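## Task

Sort the jewelry into the box's six compartments, with the back being the hinge side and left/right judged by someone standing at the front looking toward the hinge. The entire chain bracelet goes in the back-left compartment and the bangle in the back-right. Every ring goes in the front-right and every ear stud in the front-middle. Each item must rest lower than the top edge of the dividers, and the box must finish upright on the table.

## Robot and tools

ROBOT. There are two arms, left_arm and right_arm. Each has six revolute joints, in this fixed order: waist, shoulder, elbow, wrist pitch, wrist yaw, wrist roll. Each also has a parallel gripper. The gripper's fingers extend along its +z axis and close along its y axis. The reported hand point sits between the pads, roughly 1 cm short of the fingertips.

FRAMES. The scene frame has its origin at table height, halfway between the nominal arm bases. +z points up, +x points out over the table, and left_arm is on the +y side. Image left/right do not correspond to these names. The calibrated bases in the scene frame are: left_arm at (+0.019, +0.328, +0.026) m with quat_wxyz (+1.000, 0, 0, -0.031), and right_arm at (+0.041, -0.259, +0.023) m with quat_wxyz (+1.000, 0, 0, +0.028). Each arm's hand pose, and its wrist camera pose, are reported in that arm's own base frame. Fixed cameras and the table use the scene frame. Reported hand positions can be off by a few cm, more when the arm is stretched far.

ROW FORMAT. Every commanded row has 14 plain numbers covering both arms, even if only one arm is moving. Numbers 1-6 are the absolute target angles in radians for left_arm's joints in the order above, and number 7 is its gripper opening. Numbers 8-14 follow the same pattern for right_arm. These are goal angles, not offsets. Opening runs from -1 (closed) to +1 (fully open) and is sent as an absolute command. A 0 is a real command, so to keep a gripper unchanged, repeat its current command.

Joint ranges (rad), identical on both arms:
- waist -2.618..3.054
- shoulder 0.000..3.142
- elbow 0.000..3.142
- wrist pitch -1.571..1.571
- wrist yaw -1.571..1.571
- wrist roll -2.094..2.094

A call is rejected if a target exceeds an end by more than 0.059 rad and is also beyond the joint's present angle. The true end can differ from the stated one by up to 0.059 rad. Targets past it are clipped, and the result then says "joint sent to its limit".

MOTION LIMITS. On each step, a joint's target can lead its measured angle by at most 0.202 (waist), 0.258 (shoulder), 0.3 (elbow), 0.573 (wrist pitch) or 0.522 (wrist yaw and roll) rad. If a row would move a gripper more than 200 mm from where it is measured, that arm's targets are pulled back. Large changes therefore take several actions. Friction and load can leave joints short, and very small turns may not happen at all.

TOOLS
- execute_actions(actions, cameras): actions is a list of actions. Each action is up to 15 rows, one per 1/30 s step, and if fewer rows are given the last one is held for the remaining steps. An empty list just returns the current state and images.
- move(target, speed, blend, opening_speed, blocking, cameras): target is one row, or a list of up to 15 rows that share a 10 s budget. Joints travel in sync, so grippers trace curves, and nothing is avoided along the way. speed is in rad/s, 0.01-2 (default 0.5), and applies to the joint with the farthest to go. It can be a single number or one per leg. blend is in rad and rounds the intermediate corners (0 means stop at each). opening_speed (at least 0.2 per second) ramps the gripper command. With blocking=false, the call returns after about 0.5 s while the move continues, and a new move takes over from the current point. The result adds a "move:" line giving how the move ended: done, off_target (at rest with some joint more than 0.035 rad out), moving, held or fault. It may also show limits=held, plus each arm's worst joint error. Neither done nor off_target tells you about contact.
- wait(seconds 0-10): lets time pass while the last commands are held.
- stop(): brakes a running move, and needs room to do so.
- zoom_image(camera, region=[x0,y0,x1,y1] in pixels, at most 504x504): gives a closer view of that camera's latest image.
- finished_scene(scene 1 or 2): ends the scene permanently. The goal must then hold with no robot help.

RESULT LINES
- end_effector_position is in metres and end_effector_quat_wxyz is in the arm's base frame.
- Joint positions and Joint velocities give one block per arm in joint order. Each block ends with the gripper gap in metres (0.093 m when open) and its rate. "within noise" means that arm is at rest.
- Joint targets shows what the drives are currently aiming for. Resend it to hold an arm still.
- Tool commands shows the current gripper commands.
- grip_measured is the gripper motor on the -1..+1 scale.
- Joint torques are in N m, with positive meaning toward larger angles. They include gravity and offsets, and joints 1-3 flip sign beyond ±28.
- "joint command not followed" means the clearance check altered that arm's targets. That check does not keep the two grippers apart.
- MOTOR HOT appears at 75 °C. An OVER-TEMPERATURE FAULT at 90 °C folds that arm away for the rest of the scene.

GRIPPING. The pads meet at about -0.94, and each millimetre of object width adds about 0.0208 to that reading. To grip a rigid object firmly, command roughly 0.24 below its width reading. Small or round pieces such as rings and studs may need a lower command. Keep resending the same number while holding. To release, send a value well above the width reading. A reading below -0.94 does not prove something thin is held, so check with the cameras.

CAMERAS. cam_high, cam_low, cam_left_wrist and cam_right_wrist all give 896x504 images. Pinhole-plus-radial calibrations are supplied. Fixed cameras may have shifted by a few mm or degrees, and wrist images can lag during motion.

CAUTIONS. Occasional tugs on held parts or pushes on loose items can occur. Avoid dropping items, opening the gripper while a part is moving, fast impacts, and hard pressing. A collision or squeeze between the two arms can fail the scene. Anything that ends up off the table fails the task. Do not tip the box over. Keep holds short and arms not overstretched to limit heating, and prefer smooth, moderate moves.

Each tool is called after "Request:" as name(argument=value, ...), one argument or row to a line, values as JSON.

## Session

Request:
execute_actions(
  actions=[],
)

Scene clock: 0.00 s.
left_arm: end_effector_position=(+0.0412, +0.3577, +0.2539) grip_measured=+1.000 end_effector_quat_wxyz=(+0.251, -0.461, +0.833, +0.176) | right_arm: end_effector_position=(+0.4969, +0.1004, +0.3422) grip_measured=+1.000 end_effector_quat_wxyz=(+0.726, +0.125, +0.626, -0.256)
Joint positions: left_arm=[1.578 1.454 1.524 -1.069 0.263 0.489 0.093] | right_arm=[0.481 1.846 1.276 0.915 0.99 -0.433 0.093]
Joint velocities: within noise
Joint torques (N m): no reading
Motor temperatures (°C): left_arm=[28 35 32 37 26 28 27] | right_arm=[30 36 35 35 29 26 27]
Heat: left arm: 37 °C; right arm: 36 °C.
Joint targets: left_arm=[1.578 1.446 1.535 -1.064 0.263 0.489] | right_arm=[0.481 1.837 1.283 0.914 0.990 -0.433]
Tool commands: left_gripper/opening=+1.0 right_gripper/opening=+1.0

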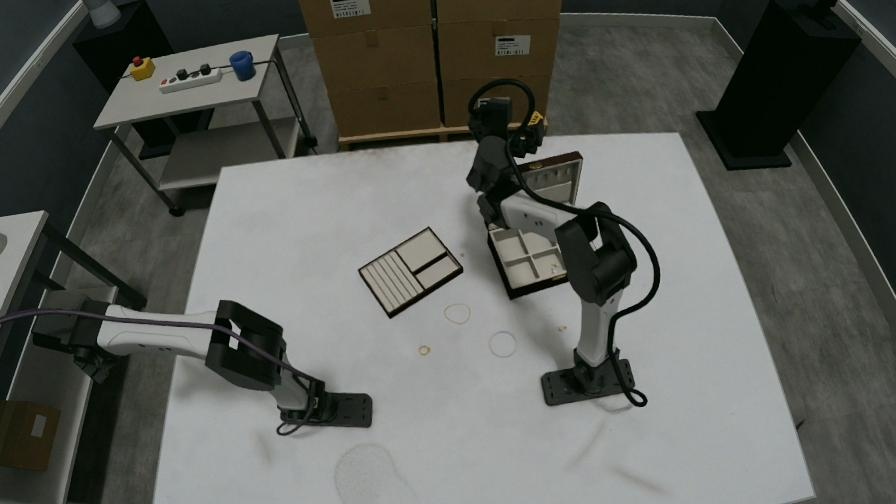

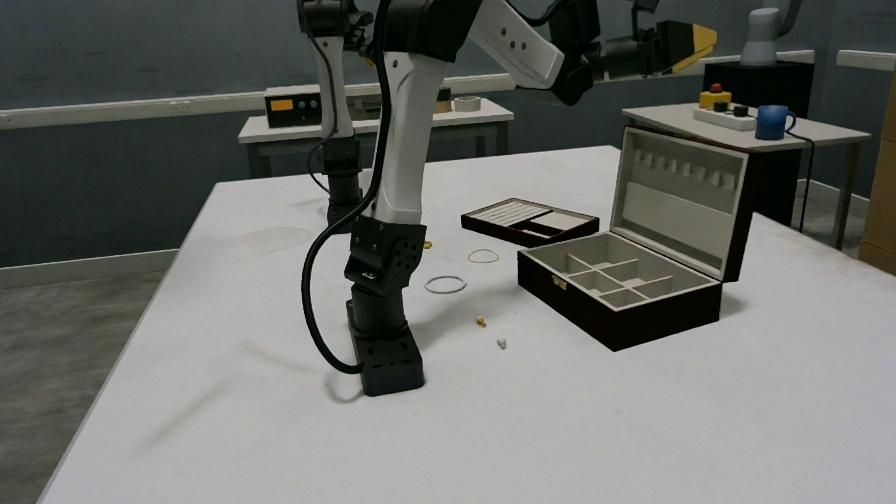

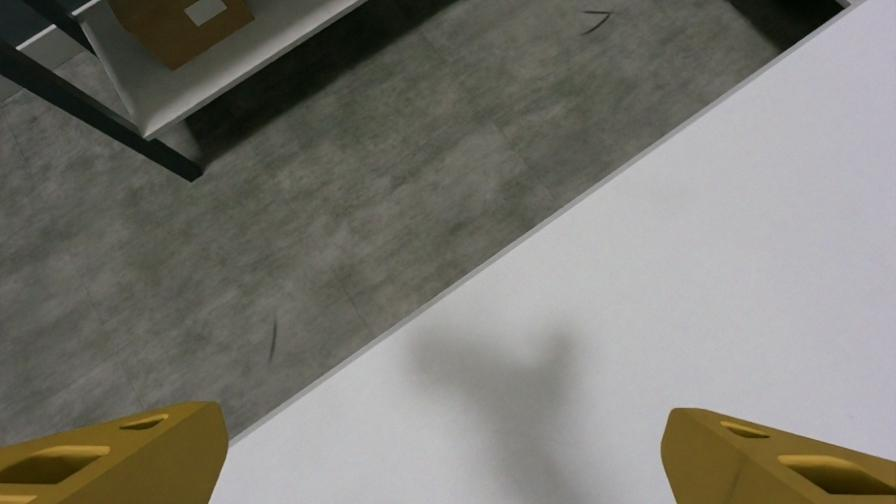

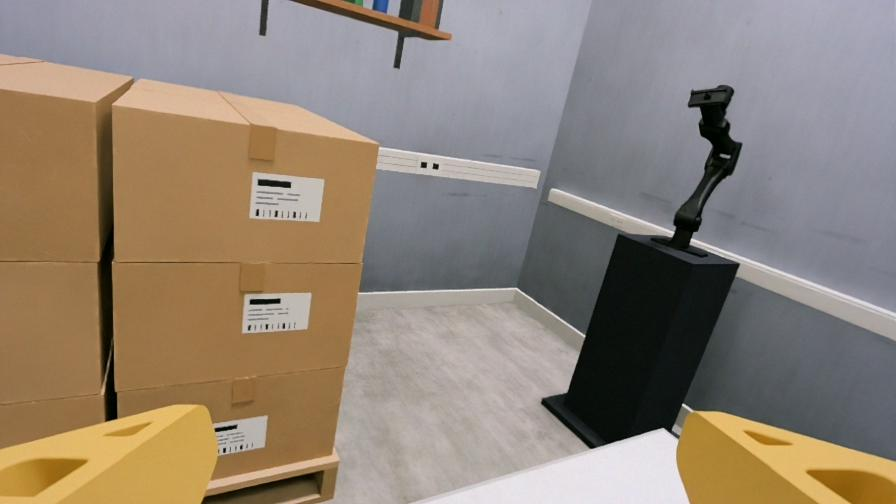

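Request:
move(
  target=[1.578,1.446,1.535,-1.064,0.263,0.489,1,0.481,1.2,1.283,0.914,0.99,-0.433,1],
  speed=1.0,
  cameras=[],
)

Request:
move(
  target=[1.578,1.2,1.2,-1.4,0,0,1,-0.9,1.2,1.2,-1.4,0,0,1],
  speed=1.2,
)

Scene clock: 36.17 s.
left_arm: end_effector_position=(+0.0412, +0.3577, +0.2539) grip_measured=+1.000 end_effector_quat_wxyz=(+0.251, -0.461, +0.833, +0.176) | right_arm: end_effector_position=(+0.2875, -0.0088, +0.5797) grip_measured=+1.000 end_effector_quat_wxyz=(+0.848, +0.301, +0.421, -0.112)
Joint positions: left_arm=[1.578 1.454 1.524 -1.069 0.263 0.489 0.093] | right_arm=[0.481 1.193 1.276 0.924 0.989 -0.433 0.093]
Joint velocities: within noise
Joint torques (N m): left_arm=[-0.2 -5.78 6.89 1.4 0.23 0.03] | right_arm=[0.51 -2.67 7.21 0.74 -0.44 0.03]
Motor temperatures (°C): left_arm=[28 37 34 38 26 28 27] | right_arm=[30 49 39 37 28 26 27]
Heat: left arm: 38 °C; right arm: 49 °C.
Joint targets: left_arm=[1.578 1.446 1.535 -1.064 0.263 0.489] | right_arm=[0.481 1.200 1.283 0.914 0.990 -0.433]
move: done
No camera images: "cameras" was empty.

Scene clock: 39.03 s.
left_arm: end_effector_position=(+0.0010, +0.2147, +0.1803) grip_measured=+1.000 end_effector_quat_wxyz=(-0.065, +0.704, -0.705, -0.056) | right_arm: end_effector_position=(+0.1335, -0.1692, +0.1848) grip_measured=+1.000 end_effector_quat_wxyz=(+0.088, +0.425, +0.899, -0.049)
Joint positions: left_arm=[1.578 1.215 1.208 -1.393 0.015 0.008 0.093] | right_arm=[-0.895 1.193 1.207 -1.383 0.01 -0.013 0.093]
Joint velocities: within noise
Joint torques (N m): left_arm=[-0.2 -4 4.88 0.62 -0.11 -0.05] | right_arm=[0.06 -2.76 5.96 0.66 -0.05 0.18]
Motor temperatures (°C): left_arm=[28 37 34 38 26 28 27] | right_arm=[30 48 39 37 28 26 27]
Heat: left arm: 38 °C; right arm: 48 °C.
Joint targets: left_arm=[1.578 1.200 1.200 -1.400 0.000 0.000] | right_arm=[-0.900 1.200 1.200 -1.400 0.000 0.000]
move: done
camera_calibration:
cam_left_wrist: T_world_to_cam=[[0.999853, 0.00904217, 0.0145486, -0.0054978], [0.00554748, -0.97448, 0.224404, 0.210767], [0.0162064, -0.22429, -0.974388, 0.304607], [0, 0, 0, 1]] pos_world=[-0.000608818, 0.273758, 0.249589]
cam_right_wrist: T_world_to_cam=[[-0.768273, -0.640113, 0.00349849, -0.00708668], [-0.619889, 0.745341, 0.245365, 0.202768], [-0.159669, 0.186339, -0.969424, 0.308449], [0, 0, 0, 1]] pos_world=[0.169499, -0.213144, 0.249291]

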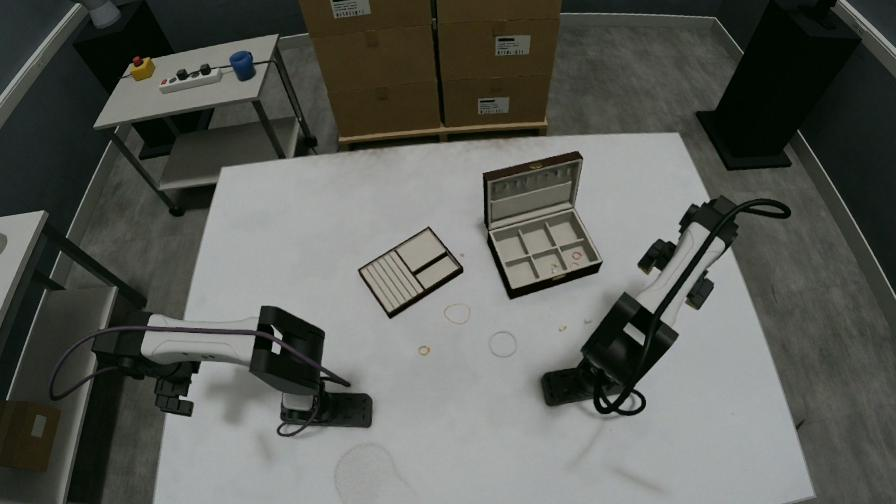

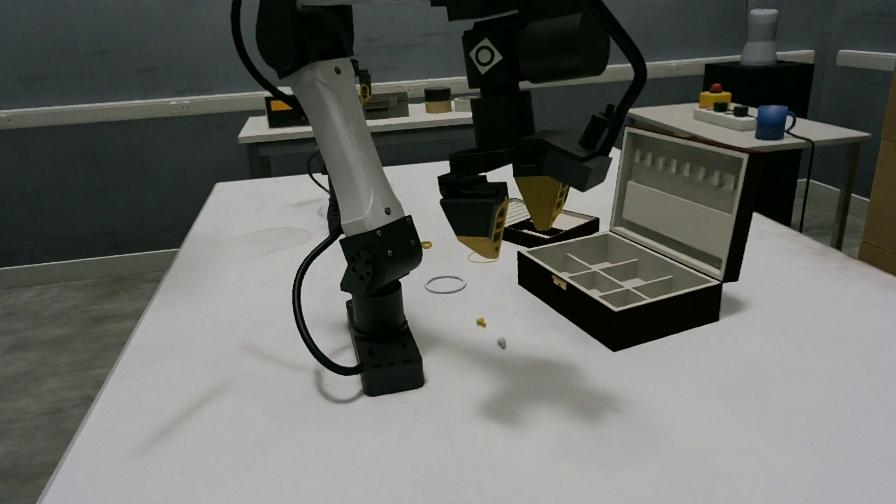

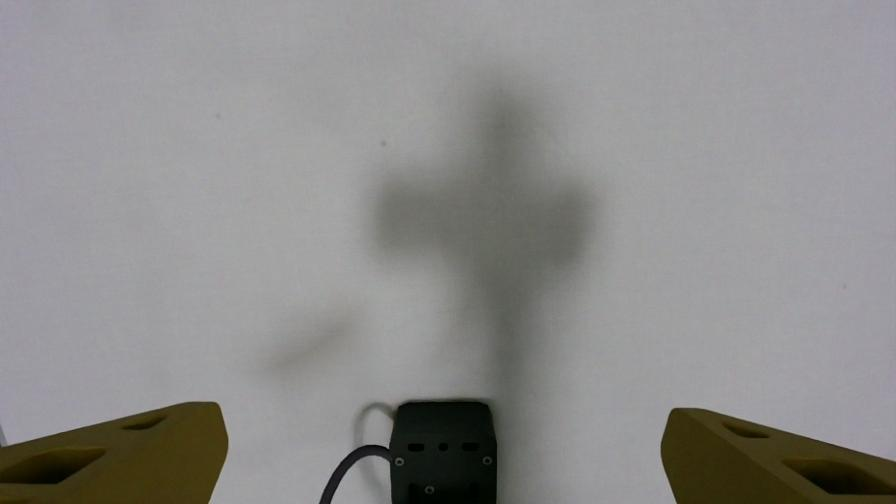

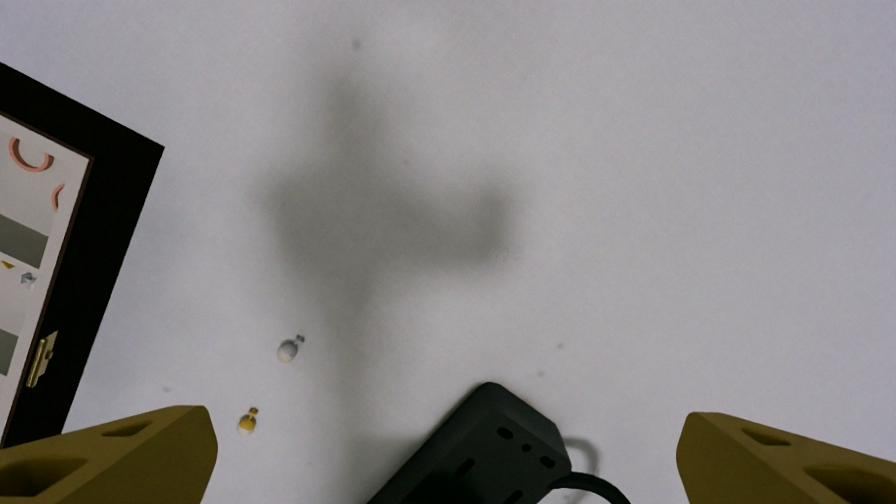

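Request:
zoom_image(
  camera="cam_high",
  region=[340, 210, 640, 380],
)

Request:
zoom_image(
  camera="cam_high",
  region=[470, 140, 620, 300],
)

Request:
zoom_image(
  camera="cam_low",
  region=[380, 180, 780, 380],
)

Request:
zoom_image(
  camera="cam_high",
  region=[180, 130, 480, 300],
)

Scaled by 1.680 from the camera's 896x504 image, which has a finer 1280x720 frame.

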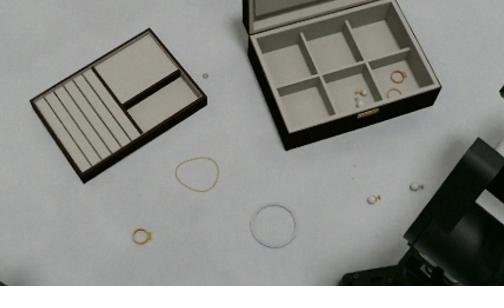

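Scaled by 3.150 from the camera's 896x504 image, which has a finer 1280x720 frame.

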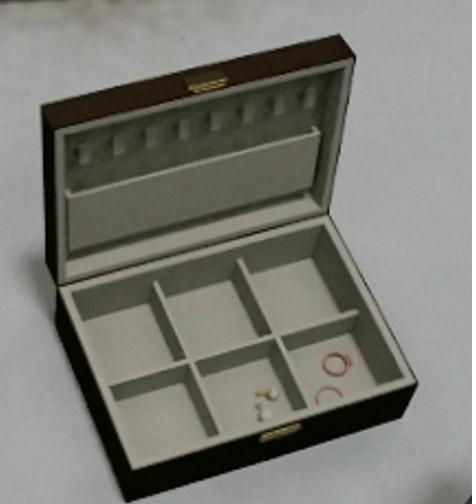

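Scaled by 1.260 from the camera's 896x504 image, which has a finer 1280x720 frame.

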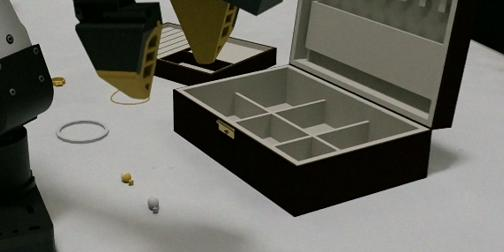

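Scaled by 1.680 from the camera's 896x504 image, which has a finer 1280x720 frame.

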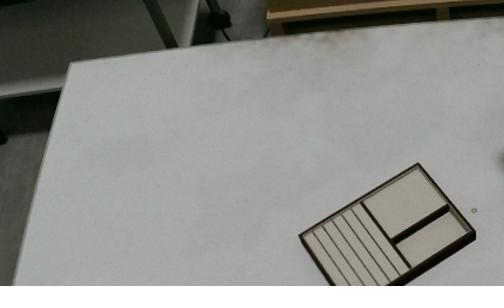

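Request:
move(
  target=[-0.85,1.43,1.6,-1.38,0,0,1,0.1,1.43,1.607,-1.38,0,0,1],
  speed=1.5,
)

Scene clock: 92.33 s.
left_arm: end_effector_position=(+0.1951, -0.2202, +0.2417) grip_measured=+1.000 end_effector_quat_wxyz=(+0.152, +0.407, +0.898, -0.070) | right_arm: end_effector_position=(+0.2937, +0.0271, +0.2465) grip_measured=+1.000 end_effector_quat_wxyz=(+0.174, -0.052, +0.983, +0.005)
Joint positions: left_arm=[-0.844 1.422 1.572 -1.384 0.004 0.006 0.093] | right_arm=[0.095 1.419 1.585 -1.387 0.005 -0.011 0.093]
Joint velocities: within noise
Joint torques (N m): left_arm=[-0.69 -3.6 7.92 1.04 0 -0.04] | right_arm=[0.9 -4.56 8.7 1.16 -0.02 0.17]
Motor temperatures (°C): left_arm=[28 37 35 37 26 28 27] | right_arm=[30 38 40 35 28 26 27]
Heat: left arm: 37 °C; right arm: 40 °C.
Joint targets: left_arm=[-0.850 1.430 1.600 -1.380 0.000 0.000] | right_arm=[0.100 1.430 1.607 -1.380 0.000 0.000]
move: done
camera_calibration:
cam_left_wrist: T_world_to_cam=[[-0.743467, -0.668757, 0.00460653, -0.00324197], [-0.667321, 0.742289, 0.0607369, 0.321], [-0.0440376, 0.0420819, -0.998143, 0.339871], [0, 0, 0, 1]] pos_world=[0.226767, -0.254746, 0.319758]
cam_right_wrist: T_world_to_cam=[[0.113442, -0.993544, 0.00119275, -0.0073652], [-0.988651, -0.112764, 0.0992621, 0.308204], [-0.0984868, -0.0124397, -0.995061, 0.351016], [0, 0, 0, 1]] pos_world=[0.340113, 0.0318032, 0.318698]

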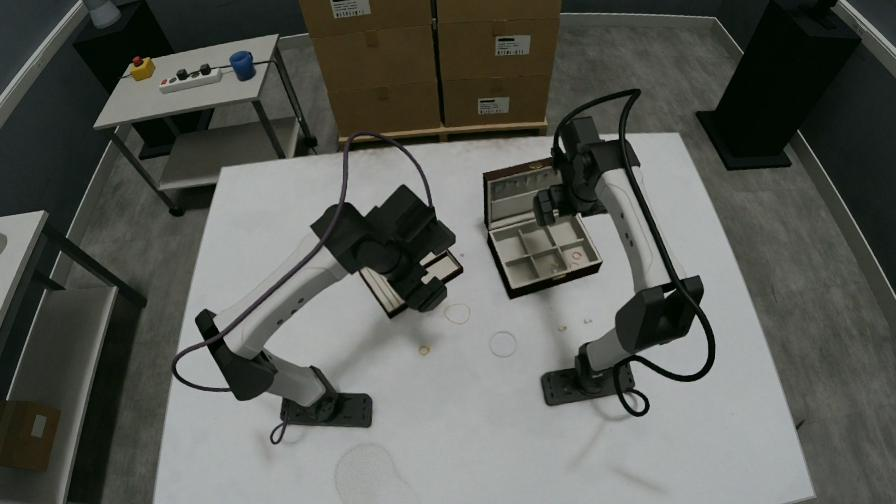

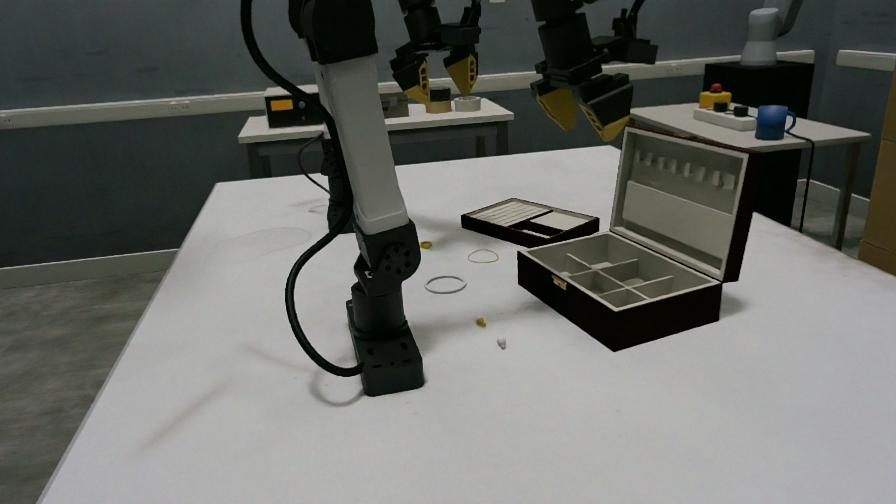

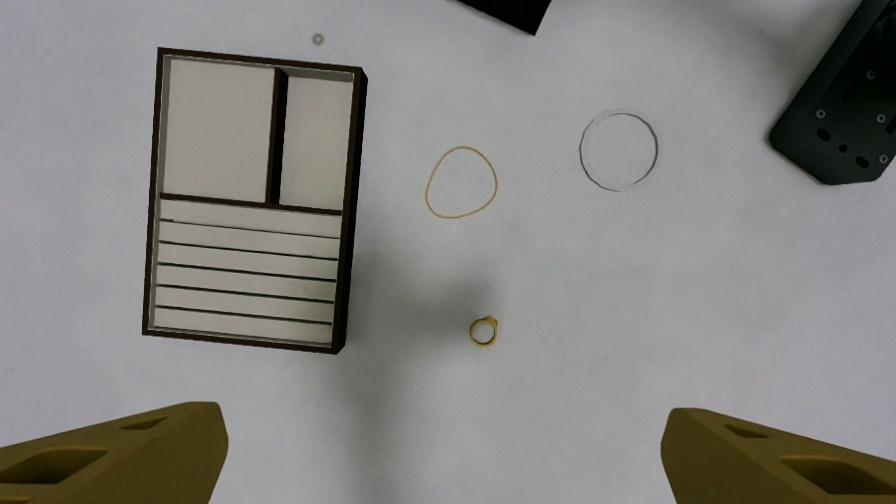

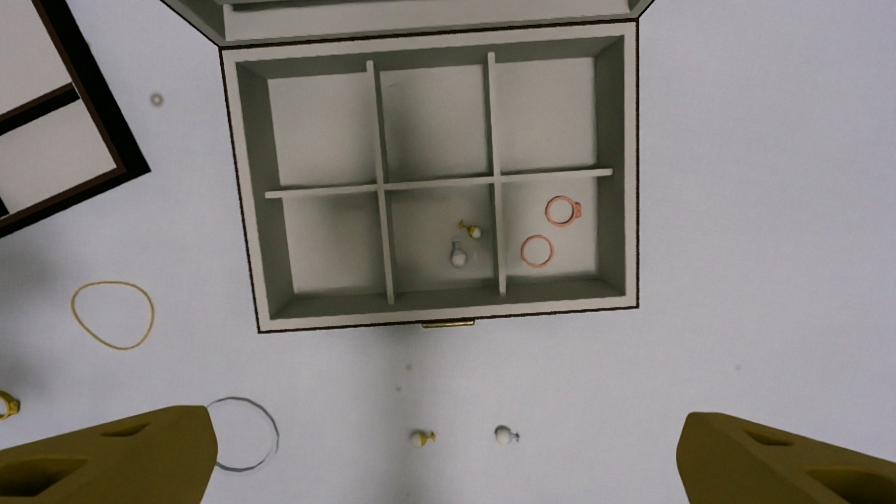

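Request:
zoom_image(
  camera="cam_right_wrist",
  region=[60, 50, 260, 160],
)

Request:
zoom_image(
  camera="cam_right_wrist",
  region=[380, 180, 660, 460],
)

Request:
zoom_image(
  camera="cam_left_wrist",
  region=[400, 80, 700, 360],
)

Scaled by 2.520 from the camera's 896x504 image, which has a finer 1280x720 frame.

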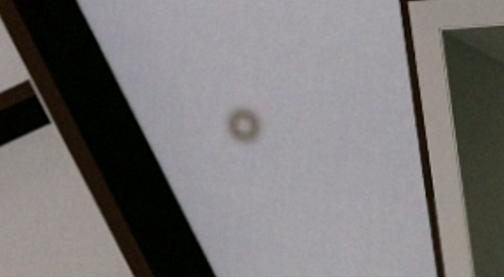

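Scaled by 1.800 from the camera's 896x504 image, which has a finer 1280x720 frame.

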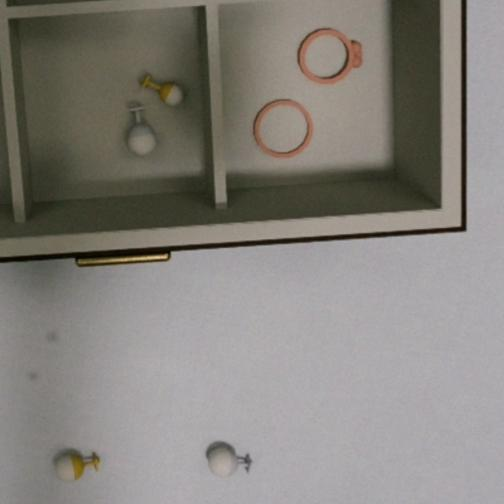

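Scaled by 1.680 from the camera's 896x504 image, which has a finer 1280x720 frame.

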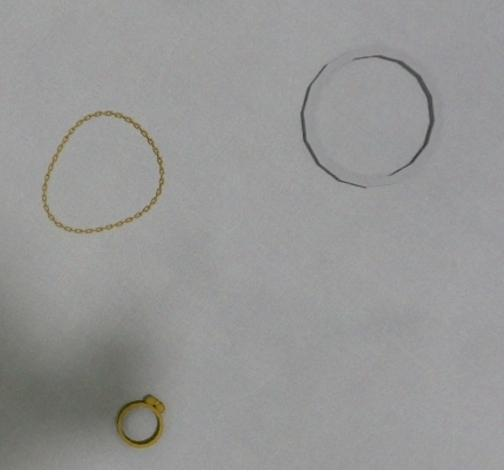

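Request:
move(
  target=[0.7,0.8,0.9,-1.3,0,0,1,-0.236,1.19,0.83,-1.19,0,0,1],
  speed=1.5,
)

Scene clock: 138.37 s.
left_arm: end_effector_position=(+0.1230, +0.1019, +0.1617) grip_measured=+1.000 end_effector_quat_wxyz=(+0.168, -0.331, +0.926, +0.061) | right_arm: end_effector_position=(+0.1700, -0.0407, +0.0857) grip_measured=+1.000 end_effector_quat_wxyz=(-0.002, +0.109, +0.994, -0.002)
Joint positions: left_arm=[0.692 0.804 0.907 -1.314 0 0.005 0.093] | right_arm=[-0.231 1.204 0.837 -1.207 0.004 -0.011 0.093]
Joint velocities: within noise
Joint torques (N m): left_arm=[0.46 -0.1 4.97 1.2 0.05 -0.03] | right_arm=[0.05 -4.55 5.71 0.51 -0.02 0.17]
Motor temperatures (°C): left_arm=[27 37 38 37 26 27 27] | right_arm=[30 38 41 35 28 26 27]
Heat: left arm: 38 °C; right arm: 41 °C.
Joint targets: left_arm=[0.700 0.800 0.900 -1.300 0.000 0.000] | right_arm=[-0.236 1.190 0.830 -1.190 0.000 0.000]
move: done
camera_calibration:
cam_left_wrist: T_world_to_cam=[[0.643744, -0.765239, 0.00178779, -0.00140892], [-0.764756, -0.643251, 0.0370981, 0.195681], [-0.0272389, -0.0252489, -0.99931, 0.248311], [0, 0, 0, 1]] pos_world=[0.157319, 0.131064, 0.240883]
cam_right_wrist: T_world_to_cam=[[-0.211232, -0.977417, -0.00612047, -0.00404042], [-0.879586, 0.187351, 0.437296, 0.159031], [-0.426274, 0.0977544, -0.899297, 0.229938], [0, 0, 0, 1]] pos_world=[0.237044, -0.0562212, 0.137214]

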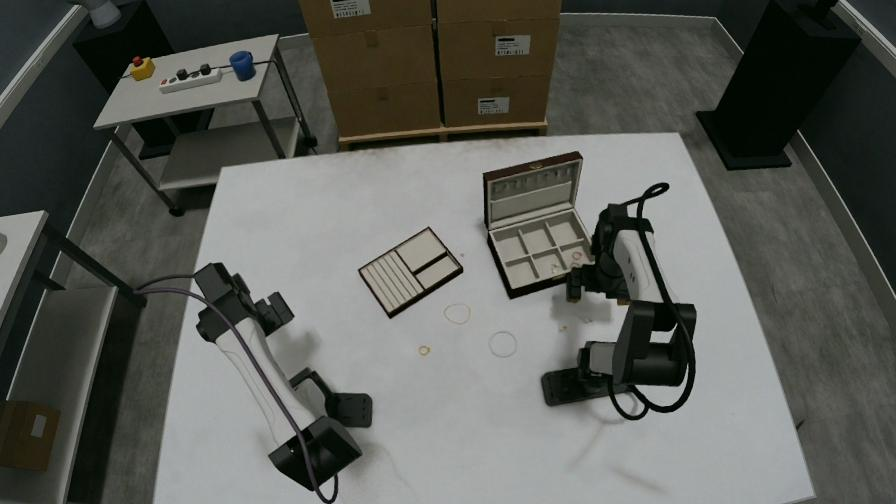

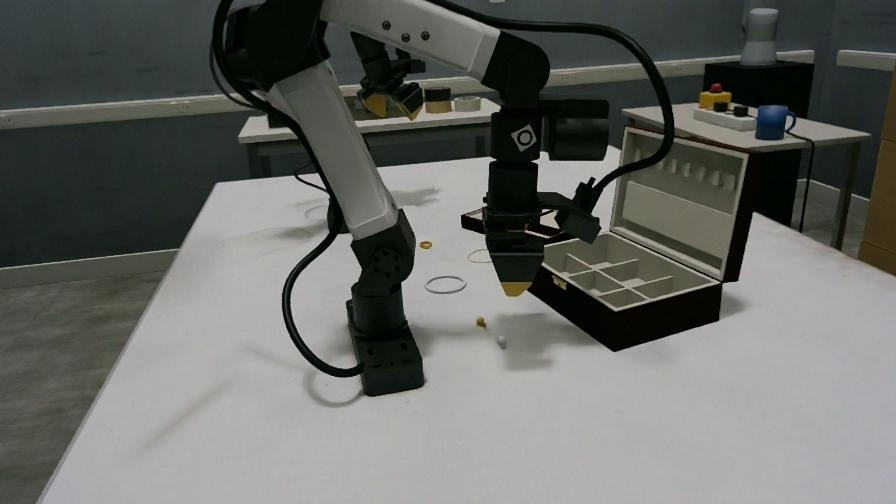

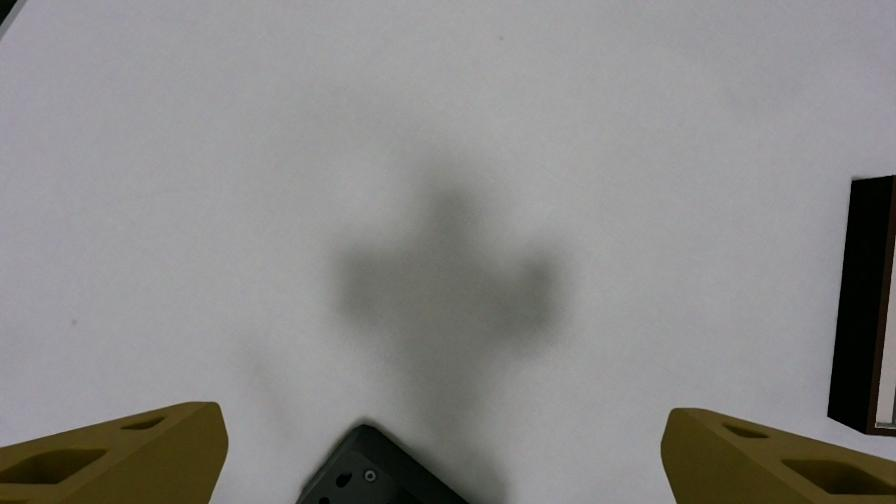

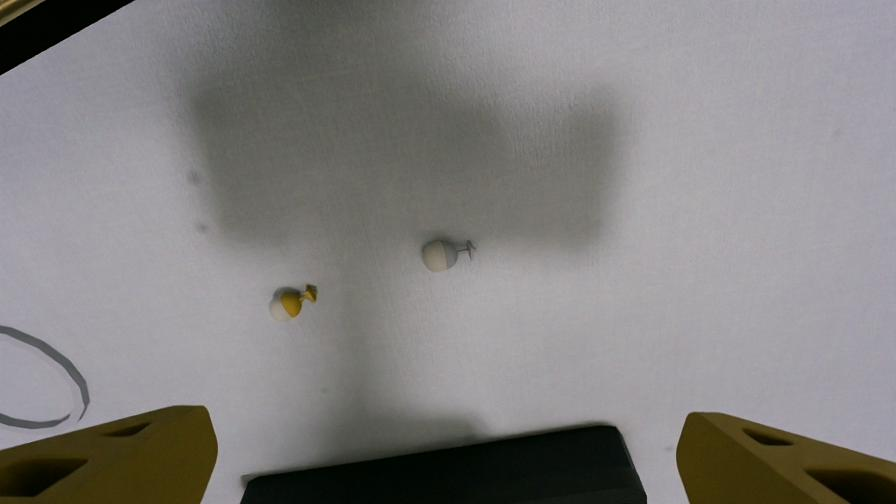

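Request:
move(
  target=[0.7,0.8,0.9,-1.3,0,0,1,-0.215,1.2,0.613,-0.983,0,1.5,-0.2],
  speed=1.0,
  cameras=["cam_right_wrist","cam_low"],
)

Scene clock: 161.23 s.
left_arm: end_effector_position=(+0.1234, +0.1023, +0.1619) grip_measured=+1.000 end_effector_quat_wxyz=(+0.169, -0.331, +0.926, +0.062) | right_arm: end_effector_position=(+0.1560, -0.0358, +0.0327) grip_measured=-0.198 end_effector_quat_wxyz=(-0.003, +0.754, +0.657, -0.005)
Joint positions: left_arm=[0.692 0.804 0.907 -1.312 0 0.005 0.093] | right_arm=[-0.221 1.204 0.621 -0.999 0.004 1.487 0.036]
Joint velocities: within noise
Joint torques (N m): left_arm=[0.46 -0.12 4.97 1.18 0.04 -0.03] | right_arm=[1.02 -3.18 5.26 0.41 0.04 0.2]
Motor temperatures (°C): left_arm=[27 36 36 37 26 27 27] | right_arm=[30 38 41 33 27 26 27]
Heat: left arm: 37 °C; right arm: 41 °C.
Joint targets: left_arm=[0.700 0.800 0.900 -1.300 0.000 0.000] | right_arm=[-0.215 1.200 0.613 -0.983 0.000 1.500]
move: done
camera_calibration:
cam_right_wrist: T_world_to_cam=[[-0.991445, 0.130512, 0.00163599, 0.158574], [0.118418, 0.894161, 0.431802, 0.0387257], [0.0548924, 0.428302, -0.901967, 0.112731], [0, 0, 0, 1]] pos_world=[0.146444, -0.103605, 0.084698]
Images, in order (width x height): cam_low 896x504, cam_right_wrist 896x504.

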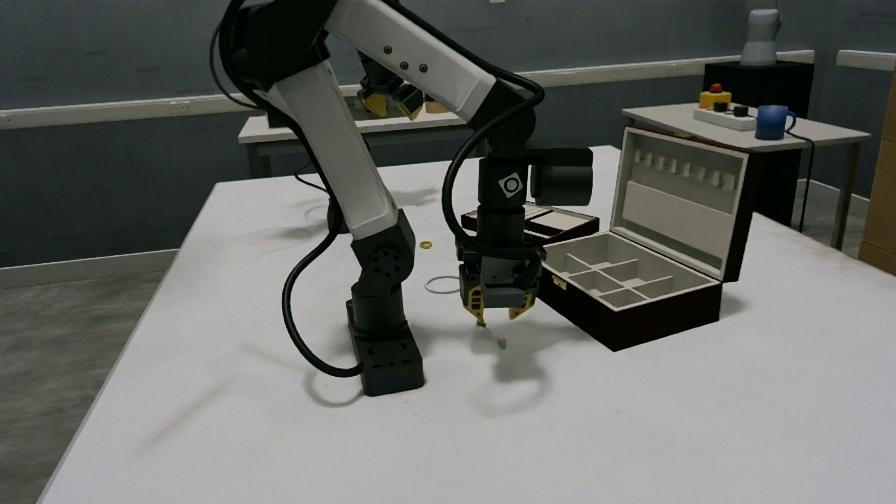

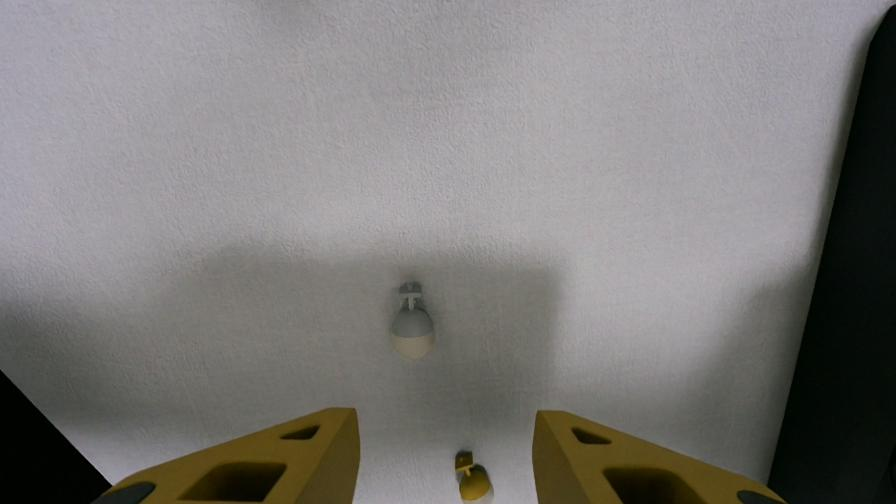

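Request:
move(
  target=[0.7,0.8,0.9,-1.3,0,0,1,-0.18,1.272,0.568,-0.857,0,1.5,-0.2],
  speed=0.6,
  cameras=["cam_right_wrist","cam_low"],
)

Scene clock: 179.73 s.
left_arm: end_effector_position=(+0.1234, +0.1023, +0.1619) grip_measured=+1.000 end_effector_quat_wxyz=(+0.169, -0.331, +0.926, +0.062) | right_arm: end_effector_position=(+0.1664, -0.0321, +0.0133) grip_measured=-0.198 end_effector_quat_wxyz=(+0.004, +0.743, +0.670, +0.001)
Joint positions: left_arm=[0.692 0.804 0.907 -1.312 0 0.005 0.093] | right_arm=[-0.186 1.264 0.575 -0.874 0.004 1.488 0.036]
Joint velocities: within noise
Joint torques (N m): left_arm=[0.44 -0.1 4.97 1.17 0.05 -0.03] | right_arm=[1.02 -2.44 5.09 0.44 0.04 0.18]
Motor temperatures (°C): left_arm=[27 35 35 37 26 27 27] | right_arm=[30 37 40 33 27 26 27]
Heat: left arm: 37 °C; right arm: 40 °C.
Joint targets: left_arm=[0.700 0.800 0.900 -1.300 0.000 0.000] | right_arm=[-0.180 1.272 0.568 -0.857 0.000 1.500]
move: done
camera_calibration:
cam_right_wrist: T_world_to_cam=[[-0.995187, 0.0963734, -0.0177427, 0.168228], [0.0794144, 0.899255, 0.430155, 0.049199], [0.0574107, 0.426676, -0.902581, 0.0925713], [0, 0, 0, 1]] pos_world=[0.158197, -0.0999532, 0.0653747]
Images, in order (width x height): cam_low 896x504, cam_right_wrist 896x504.

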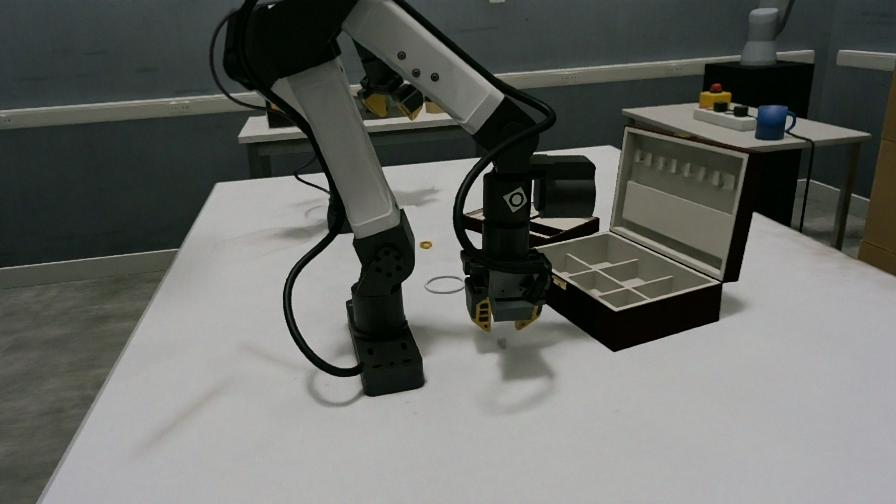

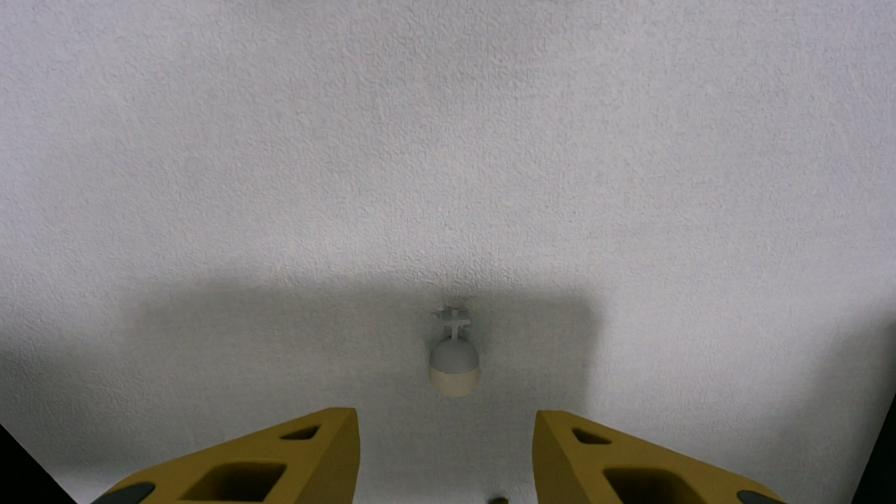

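Request:
move(
  target=[
    [0.7,0.8,0.9,-1.3,0,0,1,-0.18,1.323,0.52,-0.762,0,1.5,-0.2],
    [0.7,0.8,0.9,-1.3,0,0,1,-0.18,1.323,0.52,-0.762,0,1.5,-1],
  ],
  speed=0.4,
  opening_speed=1.0,
  cameras=["cam_right_wrist","cam_low"],
)

Scene clock: 190.63 s.
left_arm: end_effector_position=(+0.1235, +0.1023, +0.1619) grip_measured=+1.000 end_effector_quat_wxyz=(+0.170, -0.331, +0.926, +0.062) | right_arm: end_effector_position=(+0.1667, -0.0321, -0.0049) grip_measured=-0.863 end_effector_quat_wxyz=(+0.003, +0.743, +0.670, +0.000)
Joint positions: left_arm=[0.692 0.804 0.907 -1.311 0 0.005 0.093] | right_arm=[-0.186 1.315 0.527 -0.778 0.004 1.488 0.004]
Joint velocities: within noise
Joint torques (N m): left_arm=[0.46 -0.12 4.97 1.17 0.04 -0.03] | right_arm=[0.99 -2.59 4.82 0.45 0.04 0.18]
Motor temperatures (°C): left_arm=[27 35 35 37 26 27 27] | right_arm=[30 37 39 33 27 26 27]
Heat: left arm: 37 °C; right arm: 39 °C.
Joint targets: left_arm=[0.700 0.800 0.900 -1.300 0.000 0.000] | right_arm=[-0.180 1.323 0.520 -0.762 0.000 1.500]
move: done
camera_calibration:
cam_right_wrist: T_world_to_cam=[[-0.995193, 0.0967612, -0.0150852, 0.168241], [0.0808856, 0.899011, 0.430391, 0.0567897], [0.0552069, 0.427102, -0.902516, 0.0765613], [0, 0, 0, 1]] pos_world=[0.158612, -0.100033, 0.047194]
Images, in order (width x height): cam_low 896x504, cam_right_wrist 896x504.

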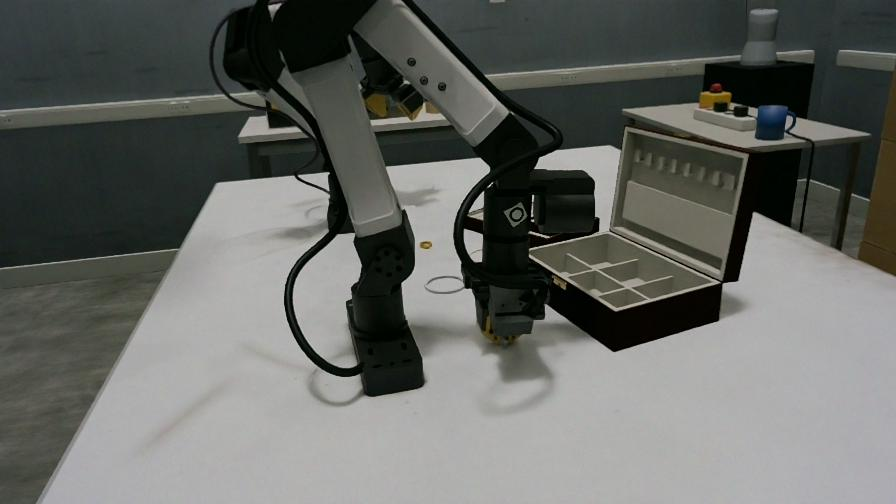

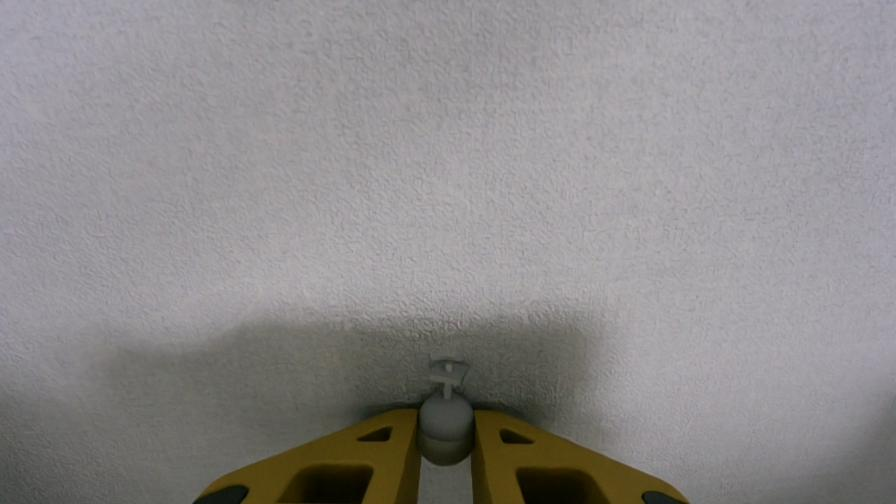

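Request:
move(
  target=[
    [0.7,0.8,0.9,-1.3,0,0,1,-0.18,1.169,0.878,-1.265,0,1.5,-1],
    [0.7,0.8,0.9,-1.3,0,0,1,0.146,1.778,1.386,-1.17,0,1.5,-1],
  ],
  speed=0.8,
  blend=[0.1,0],
  cameras=["cam_right_wrist","cam_low"],
)

Scene clock: 224.27 s.
left_arm: end_effector_position=(+0.1235, +0.1023, +0.1619) grip_measured=+1.000 end_effector_quat_wxyz=(+0.170, -0.331, +0.926, +0.062) | right_arm: end_effector_position=(+0.3150, +0.0456, +0.0884) grip_measured=-0.880 end_effector_quat_wxyz=(-0.003, +0.622, +0.783, -0.005)
Joint positions: left_arm=[0.692 0.804 0.907 -1.311 0 0.005 0.093] | right_arm=[0.145 1.77 1.365 -1.177 0.003 1.488 0.003]
Joint velocities: within noise
Joint torques (N m): left_arm=[0.46 -0.1 4.97 1.17 0.04 -0.03] | right_arm=[0.53 -8.18 8.23 0.32 0.06 0.18]
Motor temperatures (°C): left_arm=[27 34 35 37 26 27 27] | right_arm=[30 36 39 32 27 26 28]
Heat: left arm: 37 °C; right arm: 39 °C.
Joint targets: left_arm=[0.700 0.800 0.900 -1.300 0.000 0.000] | right_arm=[0.146 1.778 1.386 -1.170 0.000 1.500]
move: done
camera_calibration:
cam_right_wrist: T_world_to_cam=[[-0.972616, -0.232412, 0.0019103, 0.316077], [-0.208707, 0.876974, 0.432848, 0.0268151], [-0.102274, 0.420596, -0.901465, 0.169153], [0, 0, 0, 1]] pos_world=[0.330318, -0.0212015, 0.140275]
Images, in order (width x height): cam_low 896x504, cam_right_wrist 896x504.

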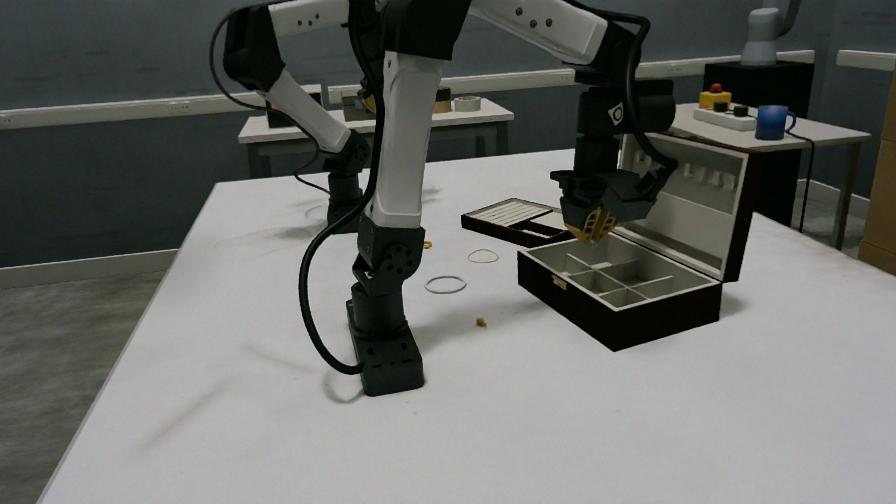

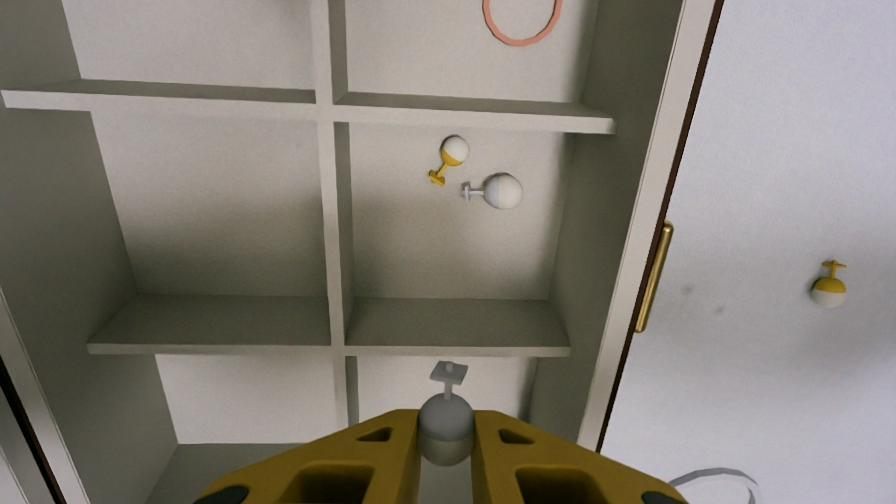

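Request:
move(
  target=[0.7,0.8,0.9,-1.3,0,0,1,0.122,1.825,1.165,-0.89,0,1.5,-1],
  speed=0.4,
  cameras=["cam_right_wrist","cam_low"],
)

Scene clock: 258.10 s.
left_arm: end_effector_position=(+0.1235, +0.1023, +0.1619) grip_measured=+1.000 end_effector_quat_wxyz=(+0.170, -0.331, +0.926, +0.062) | right_arm: end_effector_position=(+0.3179, +0.0403, +0.0282) grip_measured=-0.880 end_effector_quat_wxyz=(+0.008, +0.629, +0.777, +0.006)
Joint positions: left_arm=[0.692 0.804 0.907 -1.311 0 0.005 0.093] | right_arm=[0.128 1.815 1.171 -0.907 0.003 1.488 0.003]
Joint velocities: within noise
Joint torques (N m): left_arm=[0.44 -0.12 4.97 1.17 0.05 -0.03] | right_arm=[-0.01 -8.01 5.37 0.48 0.06 0.17]
Motor temperatures (°C): left_arm=[27 34 34 37 26 27 27] | right_arm=[30 39 41 31 27 26 29]
Heat: left arm: 37 °C; right arm: 41 °C.
Joint targets: left_arm=[0.700 0.800 0.900 -1.300 0.000 0.000] | right_arm=[0.122 1.825 1.165 -0.890 0.000 1.500]
move: done
camera_calibration:
cam_right_wrist: T_world_to_cam=[[-0.976109, -0.215253, -0.0296218, 0.319124], [-0.206839, 0.878761, 0.430114, 0.0575088], [-0.066553, 0.425965, -0.902289, 0.105832], [0, 0, 0, 1]] pos_world=[0.330439, -0.0269245, 0.0802085]
Images, in order (width x height): cam_low 896x504, cam_right_wrist 896x504.

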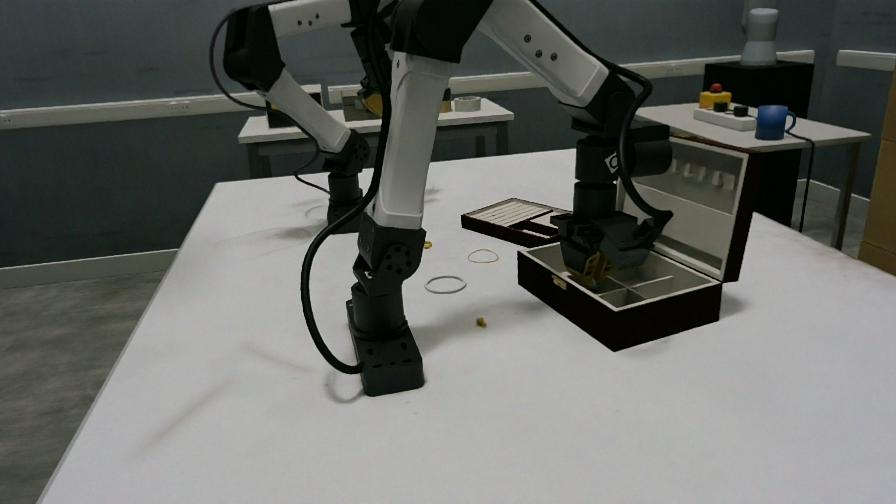

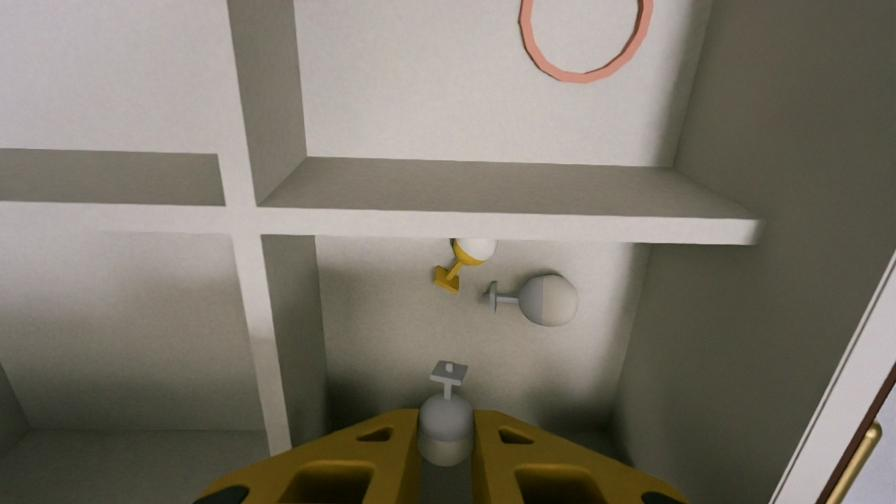

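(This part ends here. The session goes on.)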